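# Right the toppled nest block on the laser marker's table

## Task

Take the nest block that is lying on its side and set it standing upright on the worktable that belongs to the laser marker.

## Robot and tools

Robot: two arms, left_arm and right_arm, each with a two-finger parallel gripper. Two fixed head cameras are available: cam_head_left and cam_head_right, both 672x504.

Frames. The scene frame has its origin at table-top height, halfway between the two arms' nominal bases. +z points up, +x points out over the table, and left_arm sits on the +y side. Arm names do not match image sides. Calibrated base positions in the scene frame are: left_arm (-0.006, +0.242, +0.018) m, yawed slightly; right_arm (+0.016, -0.287, +0.029) m. Both bases have +z up. Each arm reports its hand pose, velocities and targets in its own base frame. Fixed cameras and the table use the scene frame. Reported hand positions and orientations may be off by a few cm, more so at long reach.

Gripper. The fingers point along the gripper's +z axis and open and close along its y axis. end_effector_position is the spot between the finger pads, roughly 1 cm short of the fingertips.

Command rows. Every tool that moves the arms uses rows of 14 numbers, each in [-1, 1]. All 14 are required even when only one arm moves. The order is left_arm dx, dy, dz, rx, ry, rz, opening, followed by the same seven for right_arm. The first six numbers for an arm are an offset, not a pose. They are measured from that arm's Hand target as it stood when the action or move began, and along that arm's own base axes. Scale: 1.0 equals 0.6 m for dx/dy/dz, and 180 degrees for rotation. rx, ry, rz form a single rotation vector, turning about the Hand target's position. The opening is absolute: +1 is fully open (0.094 m) and -1 is shut. To keep an arm where it is, send zeros for its six pose numbers. To keep a gripper as it is, repeat its present opening, because 0 is a real half-open command.

execute_actions(actions, cameras). actions is a list of actions. Each action is a table of up to 15 rows, with one row per control step of 1/30 s. A short table repeats its last row until all 15 steps are used. Every row inside an action counts from that action's start pose, so repeating an offset in a later action moves the arm further. An empty list returns state and images without moving anything. cameras picks which images come back: null or ["all"] returns all of them, [] returns none, and a wrong name invalidates the call.

move(target, speed, blend, opening_speed, blocking, cameras). Moves each gripper along a straight line toward its target. target is either one 14-number row or a list of up to 15 rows. Every row is an offset from the same starting Hand targets, not from the previous row. The whole move lasts at least 0.5 s and at most 10 s.
- speed: m/s, from 0.002 to 4.3, default 0.25. Rotation is capped at twice this value in rad/s. Give one number, or one per target.
- blend: metres by which corners are rounded between listed targets. Default 0.
- opening_speed: rate of finger travel per second on the -1 to 1 scale, at least 0.2. Use a slow rate when squeezing something fragile.
- blocking=false: returns after about 0.5 s while the move carries on.
The paths do not avoid obstacles or the other arm. The gripper trails its path, and does so more at higher speed. Keep paths away from an arm's own base, because passing near it can flip the shoulder posture. The result has a "move:" line giving the ending: done, off_target, moving, held or fault. Any arm not named in that line finished within 10 mm and 2 degrees. limits=paced means the sent pose was clipped. limits=held means some steps were withheld.

wait(seconds): 0 to 10 s with the last commands held. A running move continues during the wait. stop(): brakes a running move; it needs stopping distance. zoom_image(camera, region): camera is cam_head_left or cam_head_right, and region is [x0, y0, x1, y1] in pixels from the top-left corner, at most 504x504. read_manual(section="licences"): licence text only. finished_scene(scene): ends the current scene, given its number as an integer. It cannot be reversed, and the block must stay upright without help afterwards.

Result lines. end_effector_position (m) and end_effector_quat_wxyz are in the arm's base frame. Hand target is the last commanded pose after clipping, and the next offsets start from it. The gripper often rests a little short of the Hand target. Sending another action, even all zeros, asks for the target again; if it still falls short, add the missing distance. Tool commands lists the current gripper commands. grip_measured is the finger opening on the command scale. The last Joint positions entry is that opening in metres. With nothing held it reads slightly wide; when squeezing a part it reads a bit narrower than the part. grip_effort_nm is the gripper motor effort at the motor shaft, negative meaning closing. It does not measure finger force and does not settle back to zero. Joint velocities may read "within noise". Joint torques include gravity and carry offsets; numbers 3 and 4 flip sign beyond ±28 N m. MOTOR HOT appears near 85 °C. At 100 °C an OVER-TEMPERATURE FAULT drops that arm for 30 to 60 s or longer. Pressing, holding a load, or keeping an arm stretched out all cause heating.

Motion notes. Each control step limits the commanded orientation to within 40 degrees of the current orientation. Friction can leave the hand about 1 cm off target without any contact. To relieve a push against an obstacle, command a target back behind the gripper's current position. Fingers begin to press hard about 0.05 below the first-touch reading. To release, command an opening well above grip_measured.

Avoid: dropping the block, releasing it while it is still moving, fast impacts, hard pushes, and any contact between the arms, including one gripper closing on the other's fingers. Do not let anything fall off the table or be left off it. Loose objects may be nudged unexpectedly now and then.

Each tool is called after "Call:" by a JSON object that holds its "name" and its "arguments", one argument or row to a line.

## Session

Call:
{"name": "execute_actions", "arguments": {
  "actions": []
}}

Call:
{"name": "zoom_image", "arguments": {
  "camera": "cam_head_left",
  "region": [130, 150, 430, 375]
}}

Call:
{"name": "zoom_image", "arguments": {
  "camera": "cam_head_right",
  "region": [130, 150, 430, 375]
}}

Scene clock: 0.00 s.
left_arm: end_effector_position=(+0.8007, -0.0754, +0.1250) grip_measured=+1.000 grip_effort_nm=n/a end_effector_quat_wxyz=(+0.472, -0.071, +0.837, -0.269) | right_arm: end_effector_position=(+0.8759, +0.1960, +0.2860) grip_measured=+1.000 grip_effort_nm=n/a end_effector_quat_wxyz=(+0.483, -0.046, +0.762, +0.429)
Joint positions: left_arm=[-0.014 2.082 1.533 0.09 0.381 -0.422 0.094] | right_arm=[0.101 2.239 2.094 -0.07 -0.675 0.53 0.094]
Joint velocities: within noise
Joint torques (N m): no reading
Heat: left arm: hottest waist 23 °C; right arm: hottest waist 24 °C.
Hand target: left_arm +0.8095, -0.0756, +0.1456; +0.488, -0.066, +0.827, -0.270 | right_arm +0.8804, +0.1964, +0.2898; +0.488, -0.049, +0.758, +0.429
Tool commands: left_gripper/opening=+1.0 right_gripper/opening=+1.0

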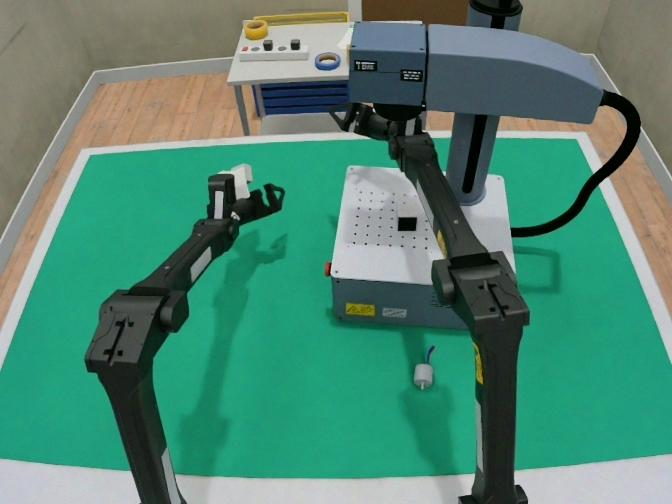

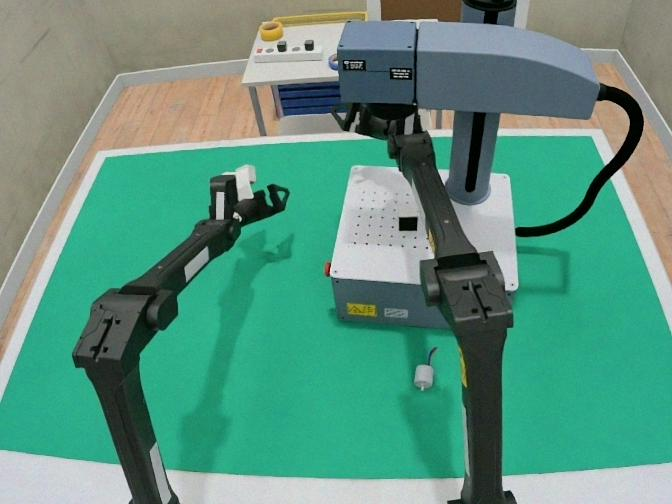

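Scaled by 1.680 from the camera's 672x504 image, which has a finer 960x720 frame.

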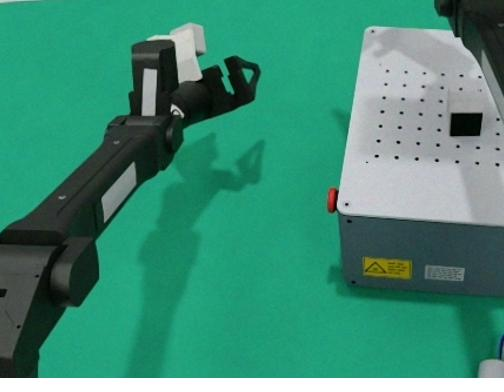

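Scaled by 1.680 from the camera's 672x504 image, which has a finer 960x720 frame.

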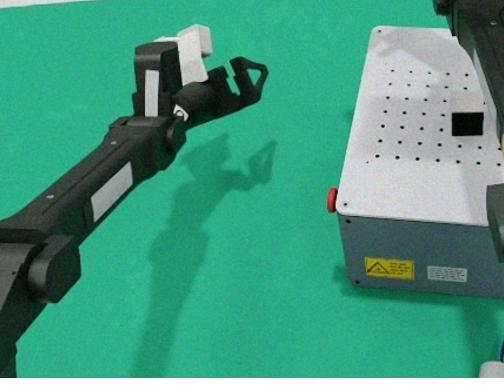

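Call:
{"name": "zoom_image", "arguments": {
  "camera": "cam_head_left",
  "region": [330, 150, 530, 300]
}}

Call:
{"name": "zoom_image", "arguments": {
  "camera": "cam_head_right",
  "region": [370, 185, 450, 245]
}}

Scaled by 2.520 from the camera's 672x504 image, which has a finer 960x720 frame.

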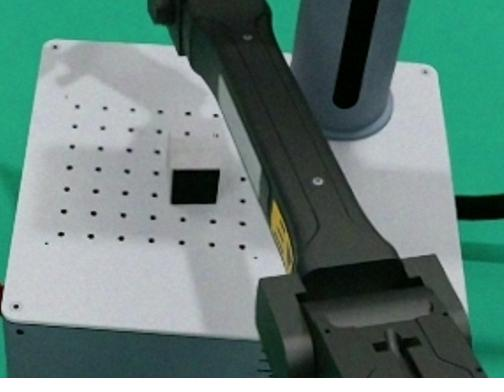

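Scaled by 6.300 from the camera's 672x504 image, which has a finer 960x720 frame.

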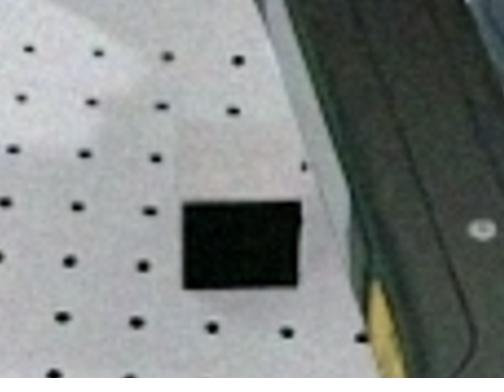

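Call:
{"name": "move", "arguments": {
  "target": [
    [0,0,0,0,0,0,1,-0.301,-0.061,-0.016,-0.121,0.043,-0.081,0.6],
    [0,0,0,0,0,0,1,-0.501,-0.192,-0.016,-0.2419,0.086,-0.1624,0.6]
  ],
  "speed": 0.3,
  "blend": 0.04
}}

Call:
{"name": "zoom_image", "arguments": {
  "camera": "cam_head_left",
  "region": [330, 150, 530, 300]
}}

Call:
{"name": "zoom_image", "arguments": {
  "camera": "cam_head_right",
  "region": [330, 150, 530, 300]
}}

Scene clock: 8.37 s.
left_arm: end_effector_position=(+0.8007, -0.0754, +0.1250) grip_measured=+1.000 grip_effort_nm=0.056 end_effector_quat_wxyz=(+0.472, -0.071, +0.837, -0.269) | right_arm: end_effector_position=(+0.5848, +0.0737, +0.2870) grip_measured=+0.602 grip_effort_nm=-0.120 end_effector_quat_wxyz=(+0.430, +0.033, +0.902, -0.007)
Joint positions: left_arm=[-0.014 2.082 1.533 0.09 0.381 -0.422 0.094] | right_arm=[0.178 1.406 1.215 -0.503 0.178 0.167 0.075]
Joint torques (N m): left_arm=[0.62 -22.01 10.67 2.25 -0.01 0.08] | right_arm=[1.79 -12.63 11.28 1.4 0.18 -0.15]
Heat: left arm: hottest elbow 26 °C; right arm: hottest shoulder 25 °C.
Hand target: left_arm +0.8095, -0.0756, +0.1456; +0.488, -0.066, +0.827, -0.270 | right_arm +0.5799, +0.0812, +0.2802; +0.423, +0.020, +0.906, -0.010
Off the commanded pose: left_arm 0.022 m, 2 deg | right_arm 0.011 m, 2 deg.
move: off_target (left_arm, right_arm)

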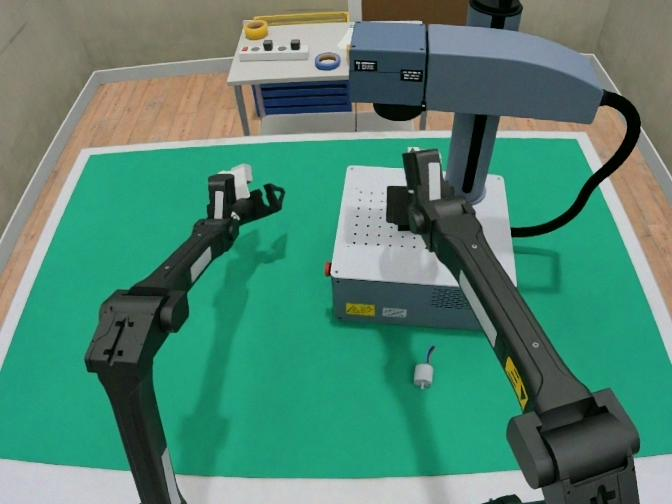

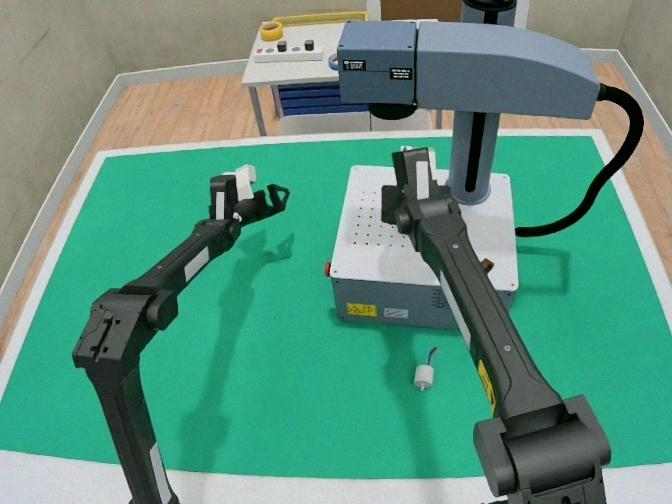

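Scaled by 2.520 from the camera's 672x504 image, which has a finer 960x720 frame.

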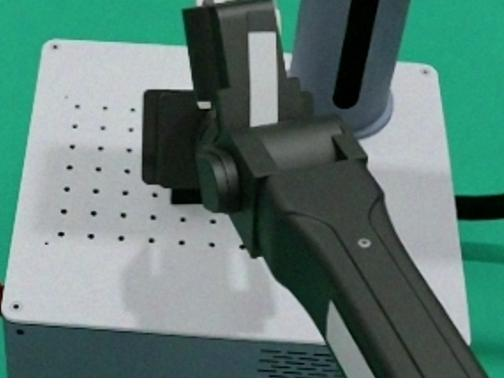

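Scaled by 2.520 from the camera's 672x504 image, which has a finer 960x720 frame.

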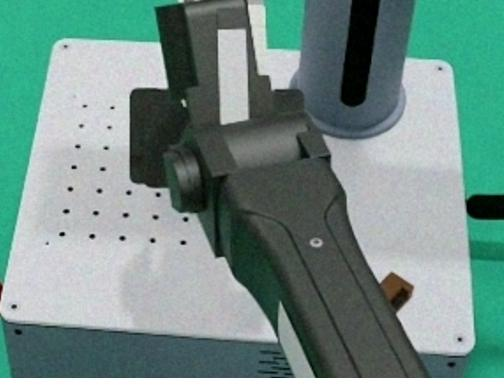

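Call:
{"name": "move", "arguments": {
  "target": [0,0,0,0,0,0,1,0.06,0.006,-0.09,0,0,0,0.6],
  "speed": 0.2
}}

Call:
{"name": "zoom_image", "arguments": {
  "camera": "cam_head_left",
  "region": [370, 170, 470, 245]
}}

Call:
{"name": "zoom_image", "arguments": {
  "camera": "cam_head_right",
  "region": [370, 170, 470, 245]
}}

Scene clock: 10.17 s.
left_arm: end_effector_position=(+0.8007, -0.0754, +0.1250) grip_measured=+1.000 grip_effort_nm=0.051 end_effector_quat_wxyz=(+0.472, -0.071, +0.837, -0.269) | right_arm: end_effector_position=(+0.6133, +0.0788, +0.2285) grip_measured=+0.602 grip_effort_nm=-0.120 end_effector_quat_wxyz=(+0.420, +0.030, +0.907, -0.010)
Joint positions: left_arm=[-0.014 2.082 1.533 0.09 0.381 -0.422 0.094] | right_arm=[0.178 1.526 1.197 -0.389 0.178 0.163 0.075]
Joint torques (N m): left_arm=[0.62 -22.24 10.66 2.25 -0.01 0.08] | right_arm=[0.85 -12.81 12.03 2.59 -0.12 -0.17]
Heat: left arm: hottest shoulder 26 °C; right arm: hottest shoulder 25 °C.
Hand target: left_arm +0.8095, -0.0756, +0.1456; +0.488, -0.066, +0.827, -0.270 | right_arm +0.6158, +0.0848, +0.2261; +0.423, +0.020, +0.906, -0.010
Off the commanded pose: left_arm 0.022 m, 2 deg | right_arm 0.007 m, 1 deg.
move: off_target (left_arm)

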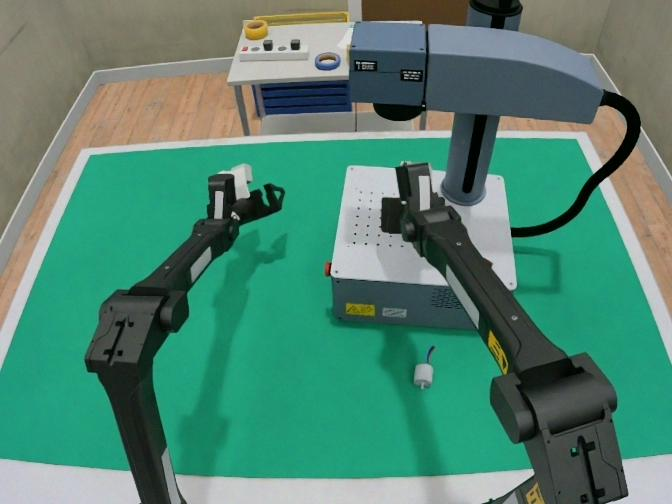

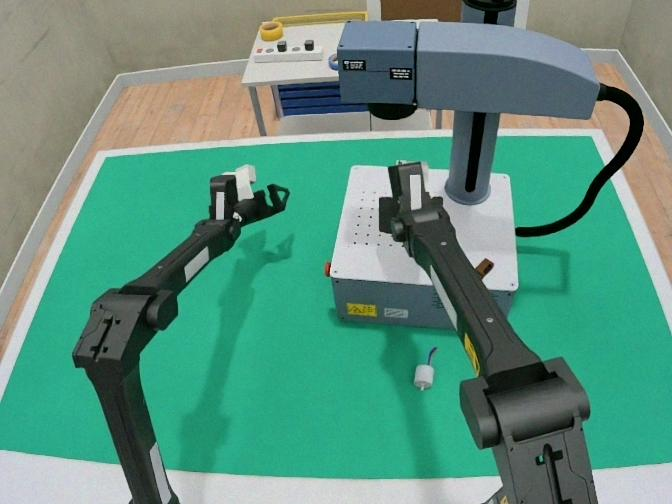

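Scaled by 5.040 from the camera's 672x504 image, which has a finer 960x720 frame.

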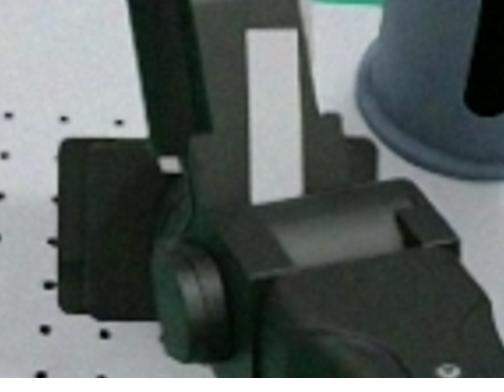

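Scaled by 5.040 from the camera's 672x504 image, which has a finer 960x720 frame.

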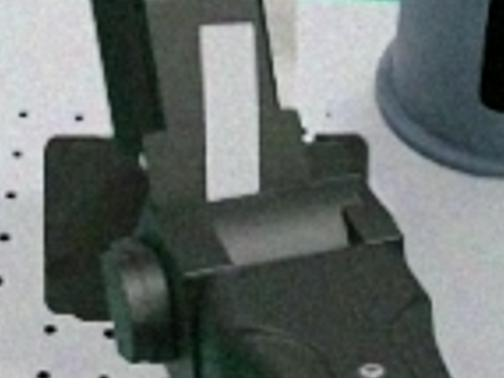

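Call:
{"name": "move", "arguments": {
  "target": [
    [0,0,0,0,0,0,1,0.088,-0.004,-0.082,0,0,0,0.6],
    [0,0,0,0,0,0,1,0.088,-0.004,-0.082,0,0,0,-0.4]
  ],
  "speed": 0.12,
  "opening_speed": 0.5
}}

Call:
{"name": "zoom_image", "arguments": {
  "camera": "cam_head_left",
  "region": [370, 170, 470, 245]
}}

Call:
{"name": "zoom_image", "arguments": {
  "camera": "cam_head_right",
  "region": [370, 170, 470, 245]
}}

Scene clock: 14.30 s.
left_arm: end_effector_position=(+0.8007, -0.0754, +0.1250) grip_measured=+1.000 grip_effort_nm=0.051 end_effector_quat_wxyz=(+0.472, -0.071, +0.837, -0.269) | right_arm: end_effector_position=(+0.6494, +0.0870, +0.1710) grip_measured=-0.156 grip_effort_nm=-1.053 end_effector_quat_wxyz=(+0.413, +0.020, +0.911, -0.008)
Joint positions: left_arm=[-0.014 2.082 1.533 0.09 0.381 -0.422 0.094] | right_arm=[0.177 1.676 1.227 -0.282 0.163 0.147 0.04]
Joint torques (N m): left_arm=[0.62 -22.12 10.7 2.25 0 0.07] | right_arm=[0.21 -12.98 15.41 2.11 -0.18 -0.16]
Heat: left arm: hottest shoulder 27 °C; right arm: hottest elbow 27 °C.
Hand target: left_arm +0.8095, -0.0756, +0.1456; +0.488, -0.066, +0.827, -0.270 | right_arm +0.6687, +0.0826, +0.1771; +0.423, +0.020, +0.906, -0.010
Off the commanded pose: left_arm 0.022 m, 2 deg | right_arm 0.021 m, 1 deg.
move: off_target (left_arm, right_arm); target 2's new opening was sent with right_arm's hand 0.021 m and 1 deg from that target

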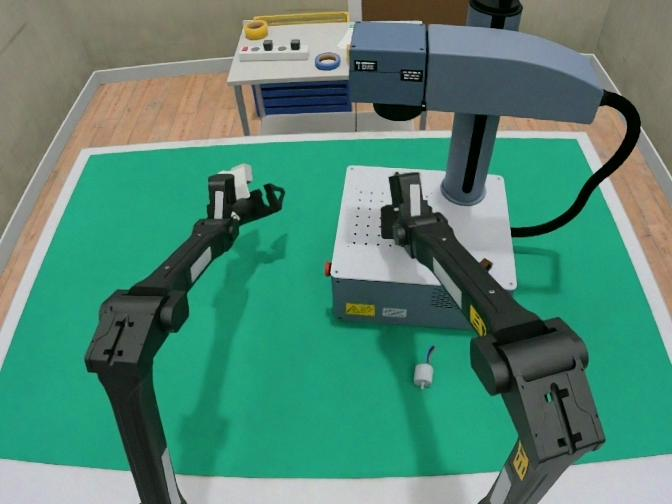

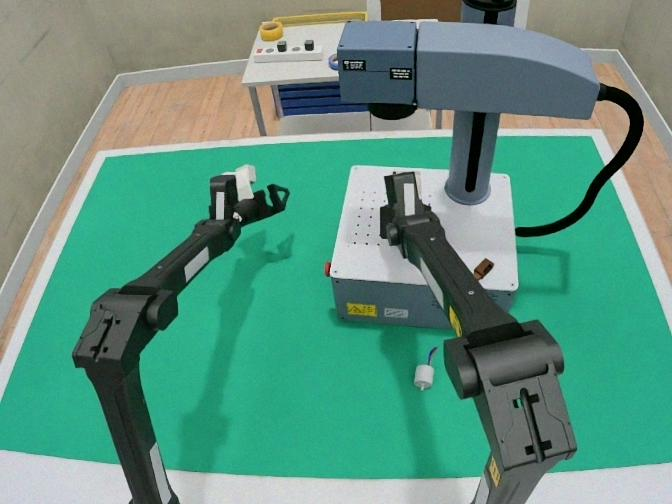

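Scaled by 5.040 from the camera's 672x504 image, which has a finer 960x720 frame.

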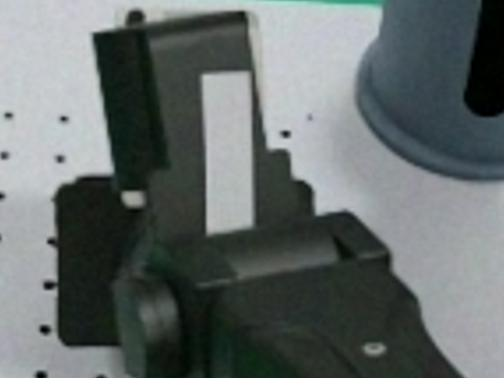

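Scaled by 5.040 from the camera's 672x504 image, which has a finer 960x720 frame.

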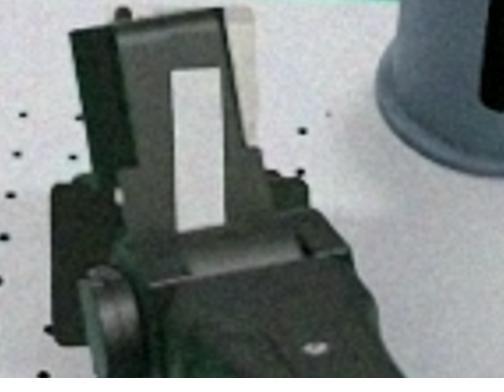

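Call:
{"name": "move", "arguments": {
  "target": [
    [0,0,0,0,0,0,1,-0.03,0.007,0.05,0,0,0,-0.4],
    [0,0,0,0,0,0,1,-0.19,0.007,0.05,0,0,0,-0.4]
  ],
  "speed": 0.15,
  "blend": 0.02
}}

Call:
{"name": "zoom_image", "arguments": {
  "camera": "cam_head_left",
  "region": [330, 180, 480, 293]
}}

Call:
{"name": "zoom_image", "arguments": {
  "camera": "cam_head_right",
  "region": [330, 180, 480, 293]
}}

Scene clock: 16.57 s.
left_arm: end_effector_position=(+0.8007, -0.0754, +0.1250) grip_measured=+1.000 grip_effort_nm=0.056 end_effector_quat_wxyz=(+0.472, -0.071, +0.837, -0.269) | right_arm: end_effector_position=(+0.5562, +0.0801, +0.1986) grip_measured=-0.156 grip_effort_nm=-1.053 end_effector_quat_wxyz=(+0.413, +0.018, +0.910, -0.015)
Joint positions: left_arm=[-0.014 2.082 1.533 0.09 0.381 -0.422 0.094] | right_arm=[0.203 1.418 1.004 -0.322 0.194 0.156 0.04]
Joint torques (N m): left_arm=[0.56 -22.24 10.69 2.22 -0.01 0.07] | right_arm=[2.14 -12.4 11.38 2.17 0.17 0.01]
Heat: left arm: hottest elbow 28 °C; right arm: hottest elbow 28 °C.
Hand target: left_arm +0.8095, -0.0756, +0.1456; +0.488, -0.066, +0.827, -0.270 | right_arm +0.5547, +0.0868, +0.2072; +0.423, +0.020, +0.906, -0.010
Off the commanded pose: left_arm 0.022 m, 2 deg | right_arm 0.011 m, 1 deg.
move: off_target (left_arm, right_arm); blend cut to 0.0173 m at target 1

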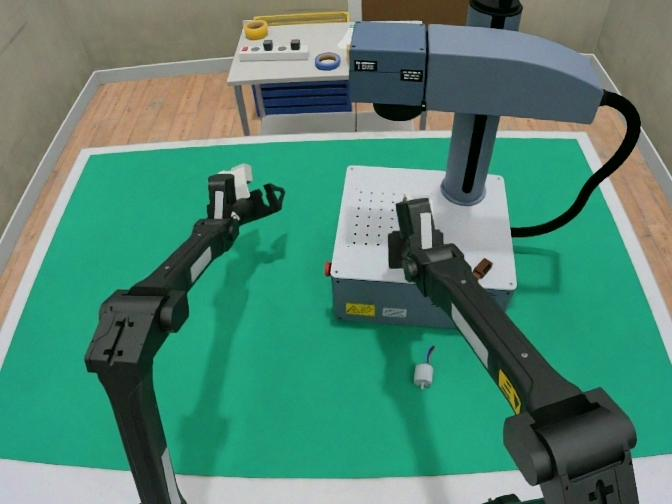

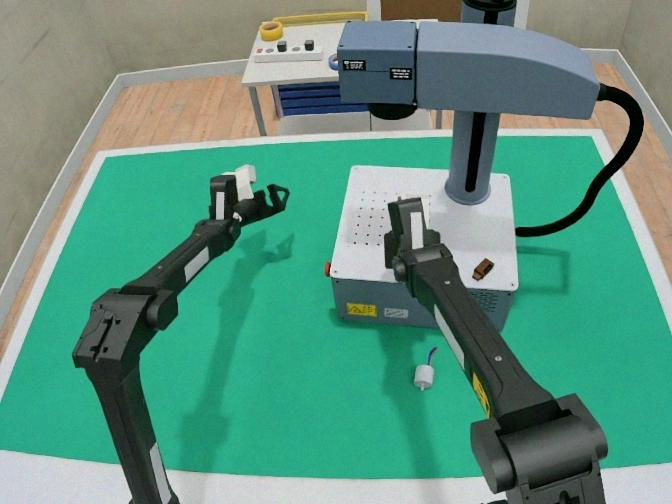

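Scaled by 3.360 from the camera's 672x504 image, which has a finer 960x720 frame.

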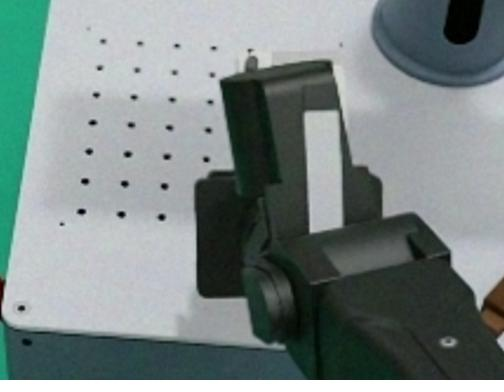

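Scaled by 3.360 from the camera's 672x504 image, which has a finer 960x720 frame.

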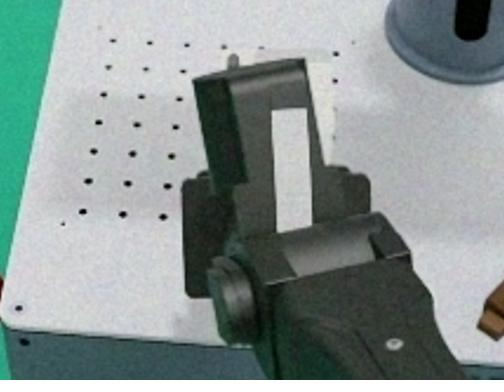

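Call:
{"name": "move", "arguments": {
  "target": [
    [0,0,0,0,0,0,1,0,0,-0.033,0,0,0,-0.4],
    [0,0,0,0,0,0,1,0,0,-0.048,0,0,0,-0.4]
  ],
  "speed": [0.1,0.02],
  "cameras": ["cam_head_left"]
}}

Scene clock: 18.30 s.
left_arm: end_effector_position=(+0.8007, -0.0754, +0.1250) grip_measured=+1.000 grip_effort_nm=0.056 end_effector_quat_wxyz=(+0.472, -0.071, +0.837, -0.269) | right_arm: end_effector_position=(+0.5521, +0.0792, +0.1788) grip_measured=-0.156 grip_effort_nm=-1.053 end_effector_quat_wxyz=(+0.416, +0.019, +0.909, -0.015)
Joint positions: left_arm=[-0.014 2.082 1.533 0.09 0.381 -0.422 0.094] | right_arm=[0.203 1.43 0.955 -0.254 0.195 0.156 0.04]
Joint torques (N m): left_arm=[0.67 -22.07 10.69 2.28 -0.01 0.07] | right_arm=[1.96 -10.23 11.19 2.76 0.17 0.09]
Heat: left arm: hottest elbow 29 °C; right arm: hottest elbow 28 °C.
Hand target: left_arm +0.8095, -0.0756, +0.1456; +0.488, -0.066, +0.827, -0.270 | right_arm +0.5547, +0.0868, +0.1783; +0.423, +0.020, +0.906, -0.010
Off the commanded pose: left_arm 0.022 m, 2 deg | right_arm 0.008 m, 1 deg.
move: off_target (left_arm)
Images, in order (width x height): cam_head_left 672x504.

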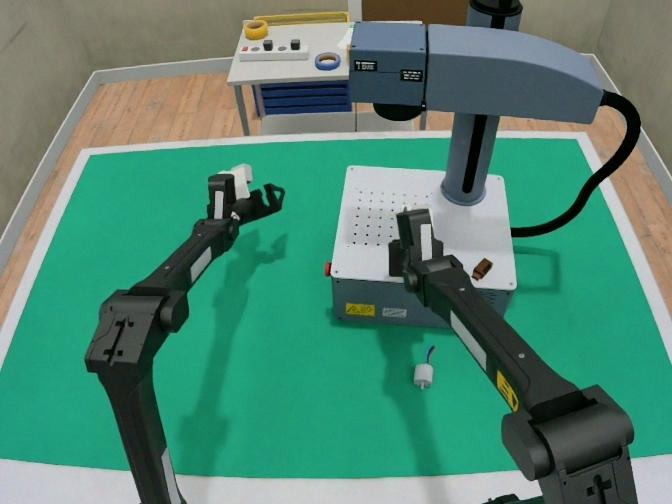

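Call:
{"name": "move", "arguments": {
  "target": [0,0,0,0,0,0,1,0,0,-0.009,0,0,0,-0.4],
  "speed": 0.03,
  "cameras": []
}}

Call:
{"name": "move", "arguments": {
  "target": [0,0,0,0,0,0,1,0,0,-0.007,0,0,0,-0.4],
  "speed": 0.03,
  "cameras": []
}}

Scene clock: 19.63 s.
left_arm: end_effector_position=(+0.8007, -0.0754, +0.1250) grip_measured=+1.000 grip_effort_nm=0.056 end_effector_quat_wxyz=(+0.472, -0.071, +0.837, -0.269) | right_arm: end_effector_position=(+0.5521, +0.0791, +0.1731) grip_measured=-0.156 grip_effort_nm=-1.048 end_effector_quat_wxyz=(+0.416, +0.019, +0.909, -0.015)
Joint positions: left_arm=[-0.014 2.082 1.533 0.09 0.381 -0.422 0.094] | right_arm=[0.203 1.438 0.947 -0.239 0.195 0.156 0.04]
Joint torques (N m): left_arm=[0.62 -22.24 10.73 2.28 -0.01 0.08] | right_arm=[1.79 -10.99 11.11 2.58 0.2 0.11]
Heat: left arm: hottest elbow 29 °C; right arm: hottest elbow 28 °C.
Hand target: left_arm +0.8095, -0.0756, +0.1456; +0.488, -0.066, +0.827, -0.270 | right_arm +0.5546, +0.0868, +0.1729; +0.423, +0.020, +0.906, -0.010
Off the commanded pose: left_arm 0.022 m, 2 deg | right_arm 0.008 m, 1 deg.
move: off_target (left_arm)
No camera images: "cameras" was empty.

Scene clock: 20.47 s.
left_arm: end_effector_position=(+0.8007, -0.0754, +0.1250) grip_measured=+1.000 grip_effort_nm=0.061 end_effector_quat_wxyz=(+0.472, -0.071, +0.837, -0.269) | right_arm: end_effector_position=(+0.5527, +0.0792, +0.1709) grip_measured=-0.156 grip_effort_nm=-1.053 end_effector_quat_wxyz=(+0.418, +0.019, +0.908, -0.014)
Joint positions: left_arm=[-0.014 2.082 1.533 0.09 0.381 -0.422 0.094] | right_arm=[0.203 1.441 0.942 -0.226 0.195 0.157 0.04]
Joint torques (N m): left_arm=[0.62 -22.01 10.73 2.25 -0.01 0.08] | right_arm=[2.26 -10.64 10.67 2.8 0.18 0.11]
Heat: left arm: hottest elbow 29 °C; right arm: hottest elbow 28 °C.
Hand target: left_arm +0.8095, -0.0756, +0.1456; +0.488, -0.066, +0.827, -0.270 | right_arm +0.5546, +0.0868, +0.1686; +0.423, +0.020, +0.906, -0.010
Off the commanded pose: left_arm 0.022 m, 2 deg | right_arm 0.008 m, 1 deg.
move: off_target (left_arm)
No camera images: "cameras" was empty.

Call:
{"name": "move", "arguments": {
  "target": [
    [0,0,0.002,0,0,0,1,0,0,0.002,0,0,0,0.5],
    [0,0,0,0,0,0,1,-0.08,0.002,0.07,0,0,0,0.5],
    [0,0,0,0,0,0,1,-0.17,0.002,0.22,0,0,0,0.5]
  ],
  "speed": [0.05,0.12,0.25],
  "blend": [0,0.03,0],
  "opening_speed": 0.6
}}

Call:
{"name": "zoom_image", "arguments": {
  "camera": "cam_head_left",
  "region": [330, 180, 480, 293]
}}

Call:
{"name": "zoom_image", "arguments": {
  "camera": "cam_head_right",
  "region": [330, 180, 480, 293]
}}

Scene clock: 24.70 s.
left_arm: end_effector_position=(+0.8007, -0.0754, +0.1250) grip_measured=+1.000 grip_effort_nm=0.056 end_effector_quat_wxyz=(+0.472, -0.071, +0.837, -0.269) | right_arm: end_effector_position=(+0.4416, +0.0786, +0.2709) grip_measured=+0.498 grip_effort_nm=0.076 end_effector_quat_wxyz=(+0.402, +0.017, +0.915, -0.020)
Joint positions: left_arm=[-0.014 2.082 1.533 0.09 0.381 -0.422 0.094] | right_arm=[0.271 1.06 0.915 -0.626 0.247 0.202 0.07]
Joint torques (N m): left_arm=[0.62 -22.12 10.69 2.26 -0.01 0.09] | right_arm=[1.73 -5.95 17.52 1.37 0.19 0.04]
Heat: left arm: hottest elbow 30 °C; right arm: hottest elbow 29 °C.
Hand target: left_arm +0.8095, -0.0756, +0.1456; +0.488, -0.066, +0.827, -0.270 | right_arm +0.4527, +0.0880, +0.3006; +0.422, +0.020, +0.906, -0.010
Off the commanded pose: left_arm 0.022 m, 2 deg | right_arm 0.033 m, 3 deg.
move: off_target (left_arm, right_arm)

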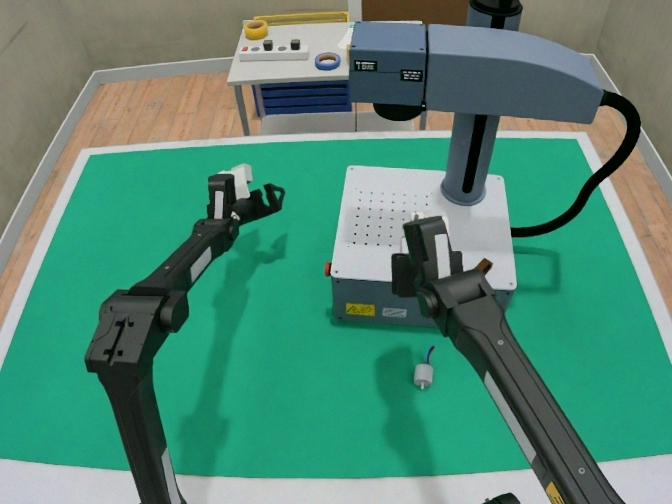

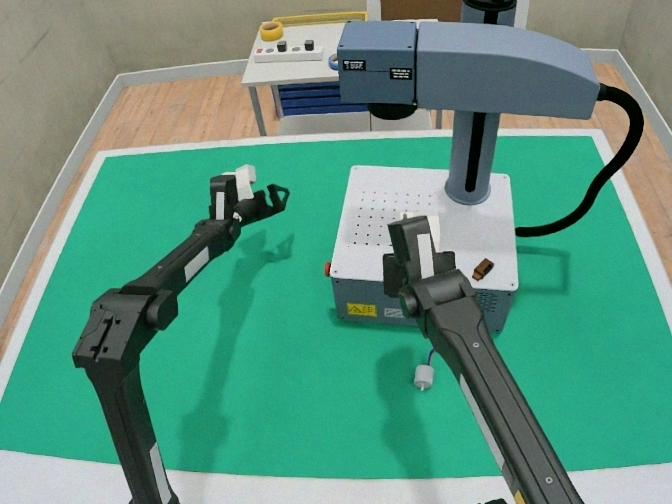

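Scaled by 3.360 from the camera's 672x504 image, which has a finer 960x720 frame.

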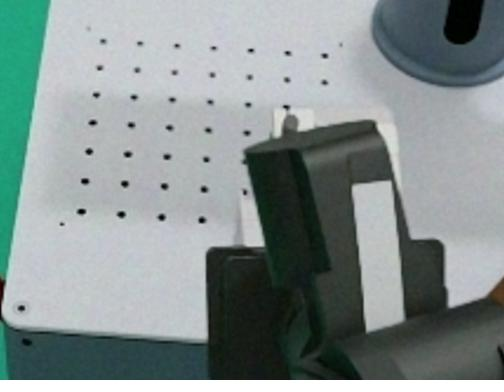

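Scaled by 3.360 from the camera's 672x504 image, which has a finer 960x720 frame.

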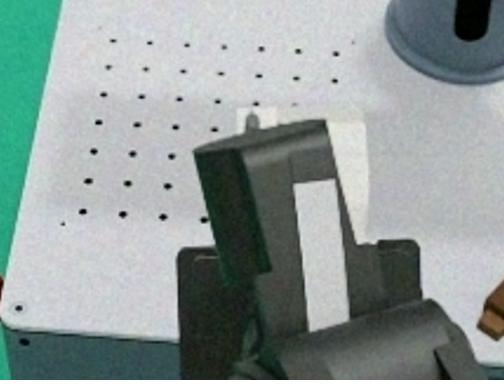

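Call:
{"name": "move", "arguments": {
  "target": [0,0,0,0,0,0,1,0.03,-0.2,0.06,0.014,0.322,0,0.6],
  "speed": 0.45
}}

Call:
{"name": "zoom_image", "arguments": {
  "camera": "cam_head_left",
  "region": [360, 200, 480, 290]
}}

Call:
{"name": "zoom_image", "arguments": {
  "camera": "cam_head_right",
  "region": [360, 200, 480, 290]
}}

Scene clock: 27.43 s.
left_arm: end_effector_position=(+0.8007, -0.0754, +0.1250) grip_measured=+1.000 grip_effort_nm=0.051 end_effector_quat_wxyz=(+0.472, -0.071, +0.837, -0.269) | right_arm: end_effector_position=(+0.4597, -0.0267, +0.3212) grip_measured=+0.598 grip_effort_nm=0.081 end_effector_quat_wxyz=(+0.010, +0.025, +1.000, -0.001)
Joint positions: left_arm=[-0.014 2.082 1.533 0.09 0.381 -0.422 0.094] | right_arm=[-0.057 1.539 1.685 -1.697 0.001 -0.008 0.075]
Joint torques (N m): left_arm=[0.62 -22.12 10.7 2.25 -0.01 0.08] | right_arm=[0.32 -11.69 15.62 -0.12 -0.05 -0.09]
Heat: left arm: hottest elbow 31 °C; right arm: hottest elbow 30 °C.
Hand target: left_arm +0.8095, -0.0756, +0.1456; +0.488, -0.066, +0.827, -0.270 | right_arm +0.4707, -0.0321, +0.3366; -0.070, +0.022, +0.997, +0.001
Off the commanded pose: left_arm 0.022 m, 2 deg | right_arm 0.020 m, 9 deg.
joint sent to its limit (right arm) — joint 4 (wrist pitch), lower limit. The joint targets are off in orientation, not in position.
move: off_target (left_arm, right_arm)

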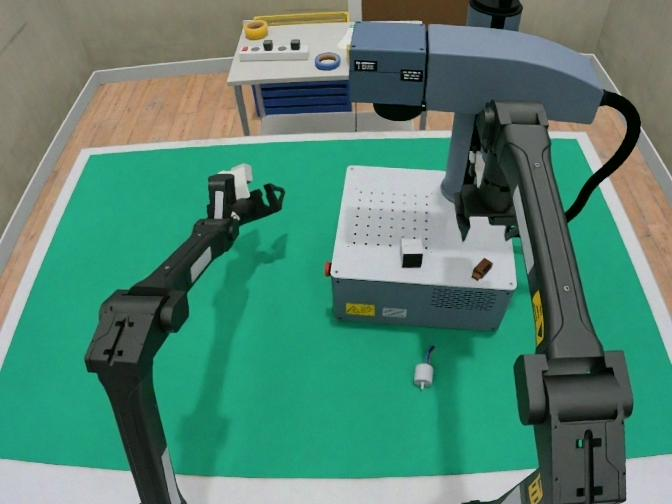

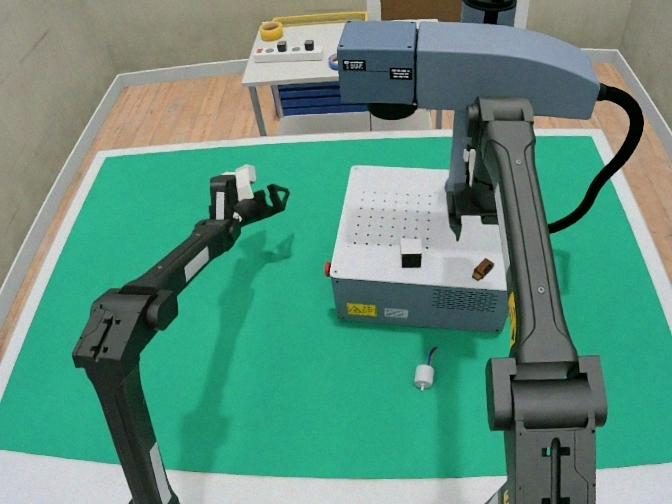

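Scaled by 4.200 from the camera's 672x504 image, which has a finer 960x720 frame.

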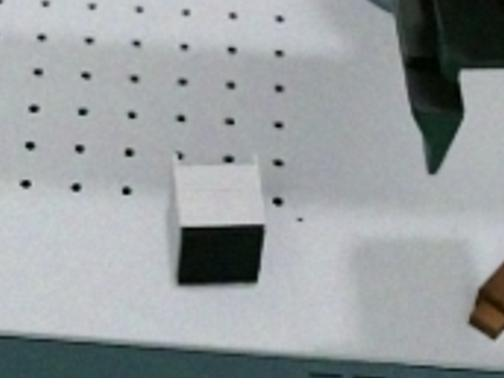

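Scaled by 4.200 from the camera's 672x504 image, which has a finer 960x720 frame.

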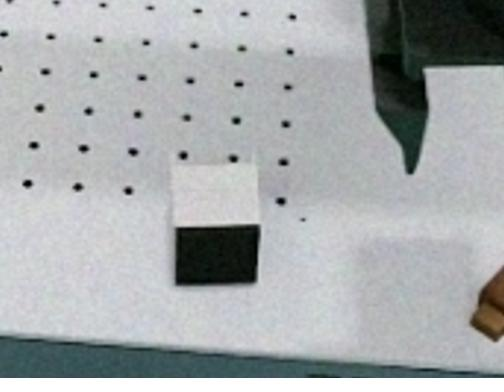

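Call:
{"name": "move", "arguments": {
  "target": [
    [0,0,0,0,0,0,1,0.14,0.19,-0.05,0,0,0,0.6],
    [0,0,0,0,0,0,1,0.172,0.197,-0.167,0,0,0,0.6]
  ],
  "speed": 0.25,
  "blend": 0.03
}}

Call:
{"name": "zoom_image", "arguments": {
  "camera": "cam_head_left",
  "region": [360, 200, 480, 290]
}}

Call:
{"name": "zoom_image", "arguments": {
  "camera": "cam_head_right",
  "region": [360, 200, 480, 290]
}}

Scene clock: 30.60 s.
left_arm: end_effector_position=(+0.8007, -0.0754, +0.1250) grip_measured=+1.000 grip_effort_nm=0.056 end_effector_quat_wxyz=(+0.472, -0.071, +0.837, -0.269) | right_arm: end_effector_position=(+0.4948, +0.0171, +0.3146) grip_measured=+0.598 grip_effort_nm=0.085 end_effector_quat_wxyz=(+0.007, +0.073, +0.997, +0.008)
Joint positions: left_arm=[-0.014 2.082 1.533 0.09 0.381 -0.422 0.094] | right_arm=[0.031 1.634 1.781 -1.703 -0.014 0.177 0.075]
Joint torques (N m): left_arm=[0.67 -22.24 10.69 2.26 -0.01 0.08] | right_arm=[11.22 5.66 20.75 0.34 -0.26 0.11]
Heat: left arm: hottest elbow 31 °C; right arm: hottest elbow 32 °C.
Hand target: left_arm +0.8095, -0.0756, +0.1456; +0.488, -0.066, +0.827, -0.270 | right_arm +0.5738, +0.0862, +0.2365; -0.070, +0.022, +0.997, +0.001
Off the commanded pose: left_arm 0.022 m, 2 deg | right_arm 0.131 m, 11 deg.
joint sent to its limit (right arm) — joint 4 (wrist pitch), lower limit. The joint targets are off in position, not in orientation.
move: off_target (left_arm, right_arm)

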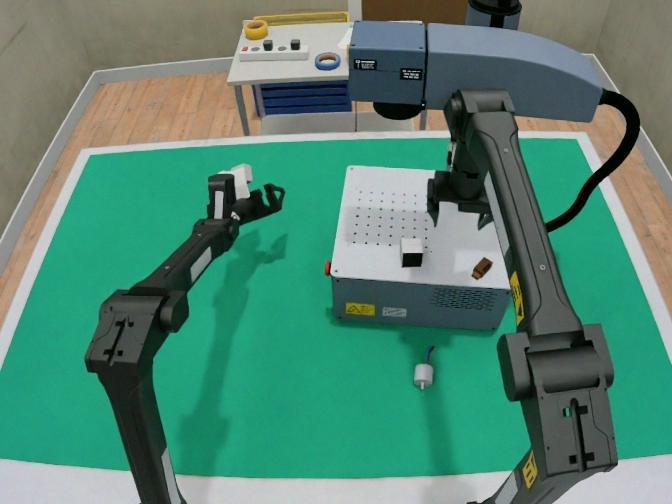

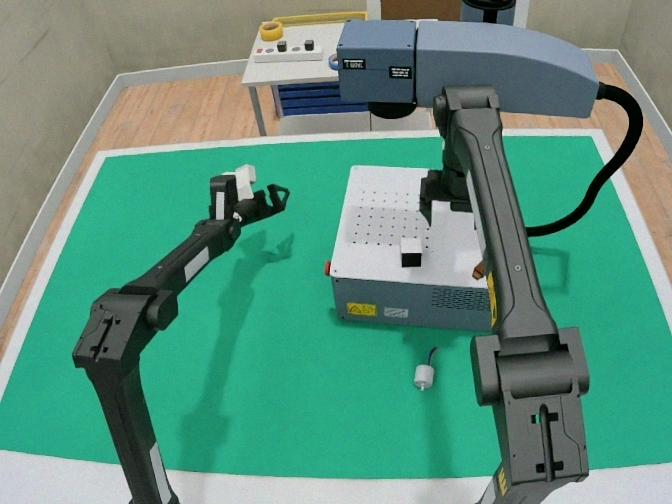

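Scaled by 4.200 from the camera's 672x504 image, which has a finer 960x720 frame.

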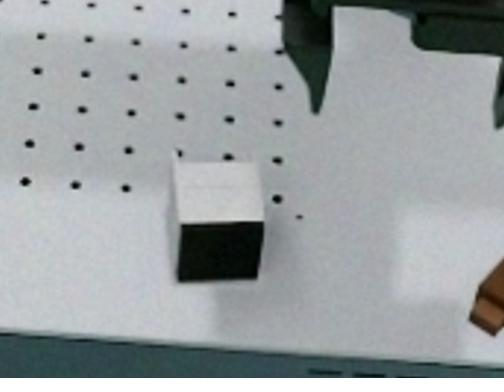

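Scaled by 4.200 from the camera's 672x504 image, which has a finer 960x720 frame.

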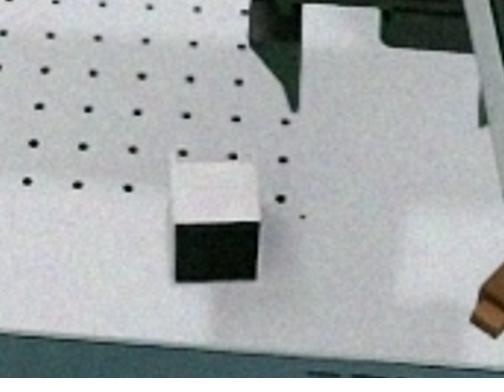

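Call:
{"name": "wait", "arguments": {
  "seconds": 0.3,
  "cameras": ["cam_head_left"]
}}

Call:
{"name": "zoom_image", "arguments": {
  "camera": "cam_head_left",
  "region": [340, 10, 600, 205]
}}

Scene clock: 31.47 s.
left_arm: end_effector_position=(+0.8007, -0.0754, +0.1250) grip_measured=+1.000 grip_effort_nm=0.056 end_effector_quat_wxyz=(+0.472, -0.071, +0.837, -0.269) | right_arm: end_effector_position=(+0.4948, +0.0172, +0.3146) grip_measured=+0.598 grip_effort_nm=0.081 end_effector_quat_wxyz=(+0.007, +0.073, +0.997, +0.008)
Joint positions: left_arm=[-0.014 2.082 1.533 0.09 0.381 -0.422 0.094] | right_arm=[0.031 1.634 1.781 -1.703 -0.014 0.178 0.075]
Joint torques (N m): left_arm=[0.67 -22.07 10.69 2.24 0 0.08] | right_arm=[11.75 7.3 20.52 0.27 -0.33 0.07]
Heat: left arm: hottest shoulder 31 °C; right arm: hottest elbow 34 °C.
Hand target: left_arm +0.8095, -0.0756, +0.1456; +0.488, -0.066, +0.827, -0.270 | right_arm +0.5738, +0.0862, +0.2365; -0.070, +0.022, +0.997, +0.001
Tool commands: left_gripper/opening=+1.0 right_gripper/opening=+0.6
Off the commanded pose: left_arm 0.022 m, 2 deg | right_arm 0.131 m, 11 deg.
wait: 0.30 s; at rest from the start
Images, in order (width x height): cam_head_left 672x504.

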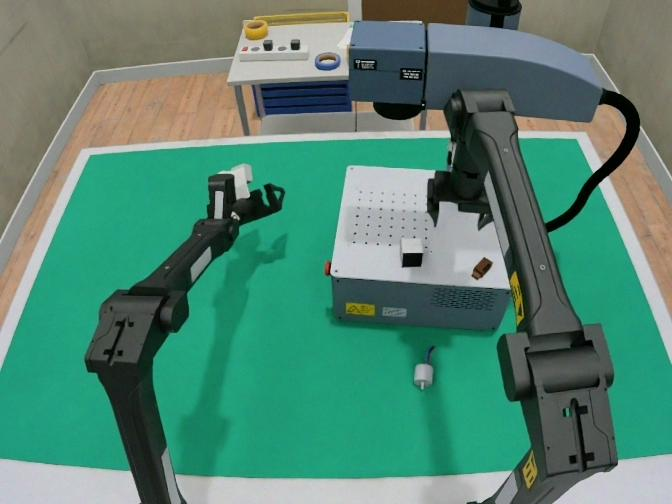

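Scaled by 1.938 from the camera's 672x504 image, which has a finer 960x720 frame.

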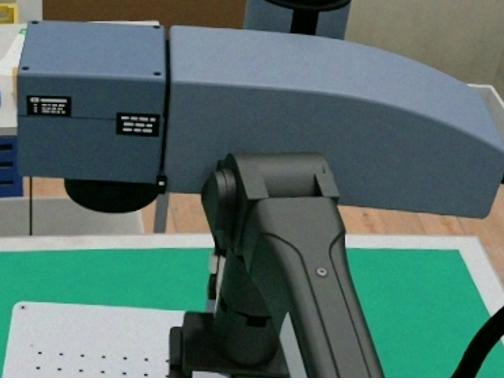

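Call:
{"name": "move", "arguments": {
  "target": [
    [0,0,0,0,0,0,1,-0.2,-0.16,0.13,0,0,0,0.6],
    [0,0,0,0,0,0,1,-0.2,-0.1,0.02,0,0,0,0.6]
  ],
  "speed": 0.25,
  "blend": 0.03
}}

Scene clock: 35.87 s.
left_arm: end_effector_position=(+0.8007, -0.0754, +0.1250) grip_measured=+1.000 grip_effort_nm=0.051 end_effector_quat_wxyz=(+0.472, -0.071, +0.837, -0.269) | right_arm: end_effector_position=(+0.4520, +0.0201, +0.2568) grip_measured=+0.598 grip_effort_nm=0.081 end_effector_quat_wxyz=(-0.064, +0.021, +0.998, +0.002)
Joint positions: left_arm=[-0.014 2.082 1.533 0.09 0.381 -0.422 0.094] | right_arm=[0.041 1.603 1.586 -1.682 -0.011 0.082 0.075]
Joint torques (N m): left_arm=[0.62 -22.18 10.67 2.24 -0.01 0.08] | right_arm=[2.49 -12.57 10.13 0.43 -0.19 0.04]
Heat: left arm: hottest elbow 32 °C; right arm: hottest elbow 37 °C.
Hand target: left_arm +0.8095, -0.0756, +0.1456; +0.488, -0.066, +0.827, -0.270 | right_arm +0.4538, +0.0260, +0.2485; -0.070, +0.022, +0.997, +0.001
Off the commanded pose: left_arm 0.022 m, 2 deg | right_arm 0.010 m, 1 deg.
move: off_target (left_arm)

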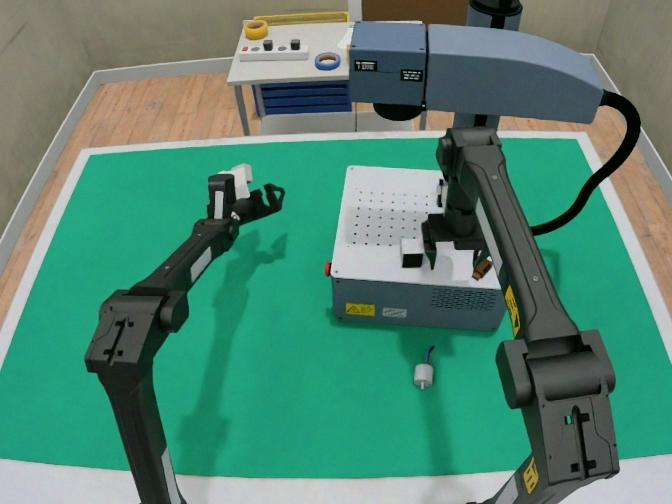

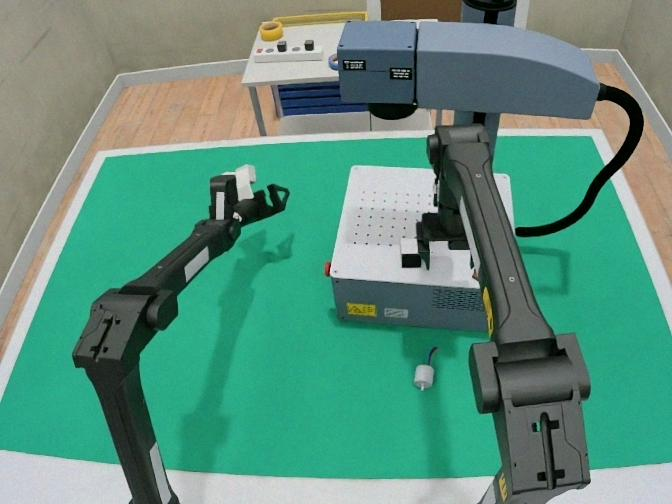

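Call:
{"name": "move", "arguments": {
  "target": [
    [0,0,0,0,0,0,1,0.05,0.095,-0.018,0,-0.022,0,0.6],
    [0,0,0,0,0,0,1,0.13,0.1,-0.018,0,-0.022,0,0.6]
  ],
  "speed": 0.15,
  "blend": 0.02
}}

Scene clock: 37.80 s.
left_arm: end_effector_position=(+0.8007, -0.0754, +0.1250) grip_measured=+1.000 grip_effort_nm=0.056 end_effector_quat_wxyz=(+0.472, -0.071, +0.837, -0.269) | right_arm: end_effector_position=(+0.5176, +0.0828, +0.2299) grip_measured=+0.598 grip_effort_nm=0.076 end_effector_quat_wxyz=(-0.046, +0.016, +0.999, +0.000)
Joint positions: left_arm=[-0.014 2.082 1.533 0.09 0.381 -0.422 0.094] | right_arm=[0.154 1.773 1.739 -1.627 -0.015 0.185 0.075]
Joint torques (N m): left_arm=[0.62 -22.18 10.67 2.26 -0.01 0.08] | right_arm=[1.96 -14.62 15.42 -0.42 -0.15 0.06]
Heat: left arm: hottest elbow 33 °C; right arm: hottest elbow 37 °C.
Hand target: left_arm +0.8095, -0.0756, +0.1456; +0.488, -0.066, +0.827, -0.270 | right_arm +0.5318, +0.0862, +0.2377; -0.035, +0.021, +0.999, +0.002
Off the commanded pose: left_arm 0.022 m, 2 deg | right_arm 0.017 m, 1 deg.
move: off_target (left_arm, right_arm)

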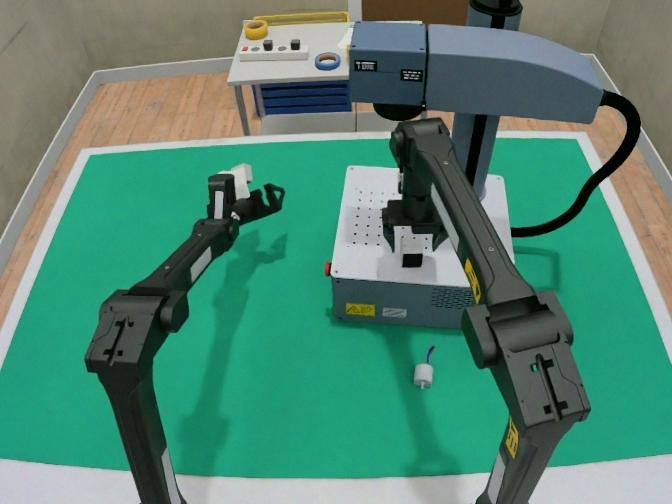

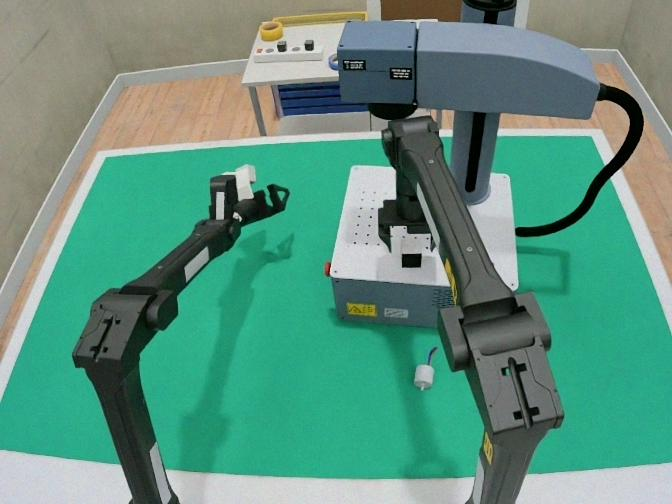

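Call:
{"name": "zoom_image", "arguments": {
  "camera": "cam_head_left",
  "region": [360, 190, 480, 280]
}}

Call:
{"name": "zoom_image", "arguments": {
  "camera": "cam_head_right",
  "region": [360, 190, 480, 280]
}}

Call:
{"name": "zoom_image", "arguments": {
  "camera": "cam_head_left",
  "region": [350, 60, 500, 173]
}}

Scaled by 4.200 from the camera's 672x504 image, which has a finer 960x720 frame.

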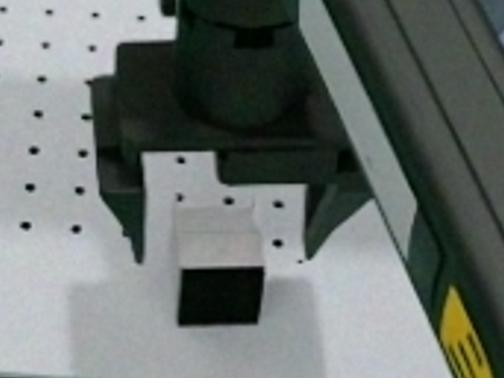

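Scaled by 4.200 from the camera's 672x504 image, which has a finer 960x720 frame.

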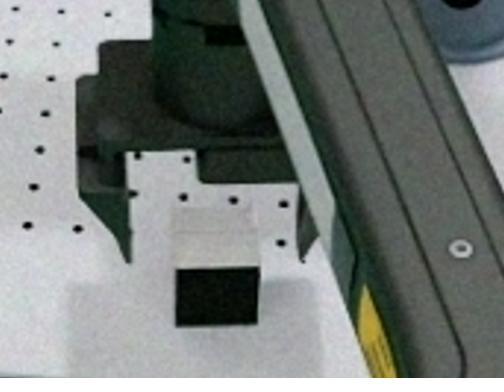

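Scaled by 3.360 from the camera's 672x504 image, which has a finer 960x720 frame.

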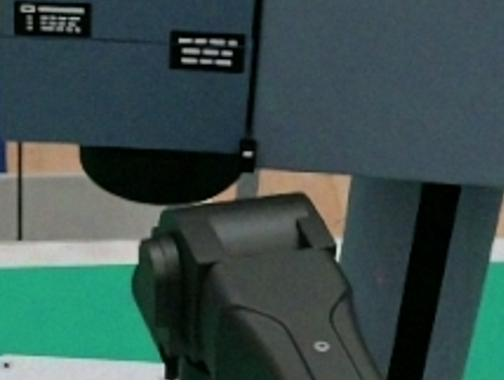

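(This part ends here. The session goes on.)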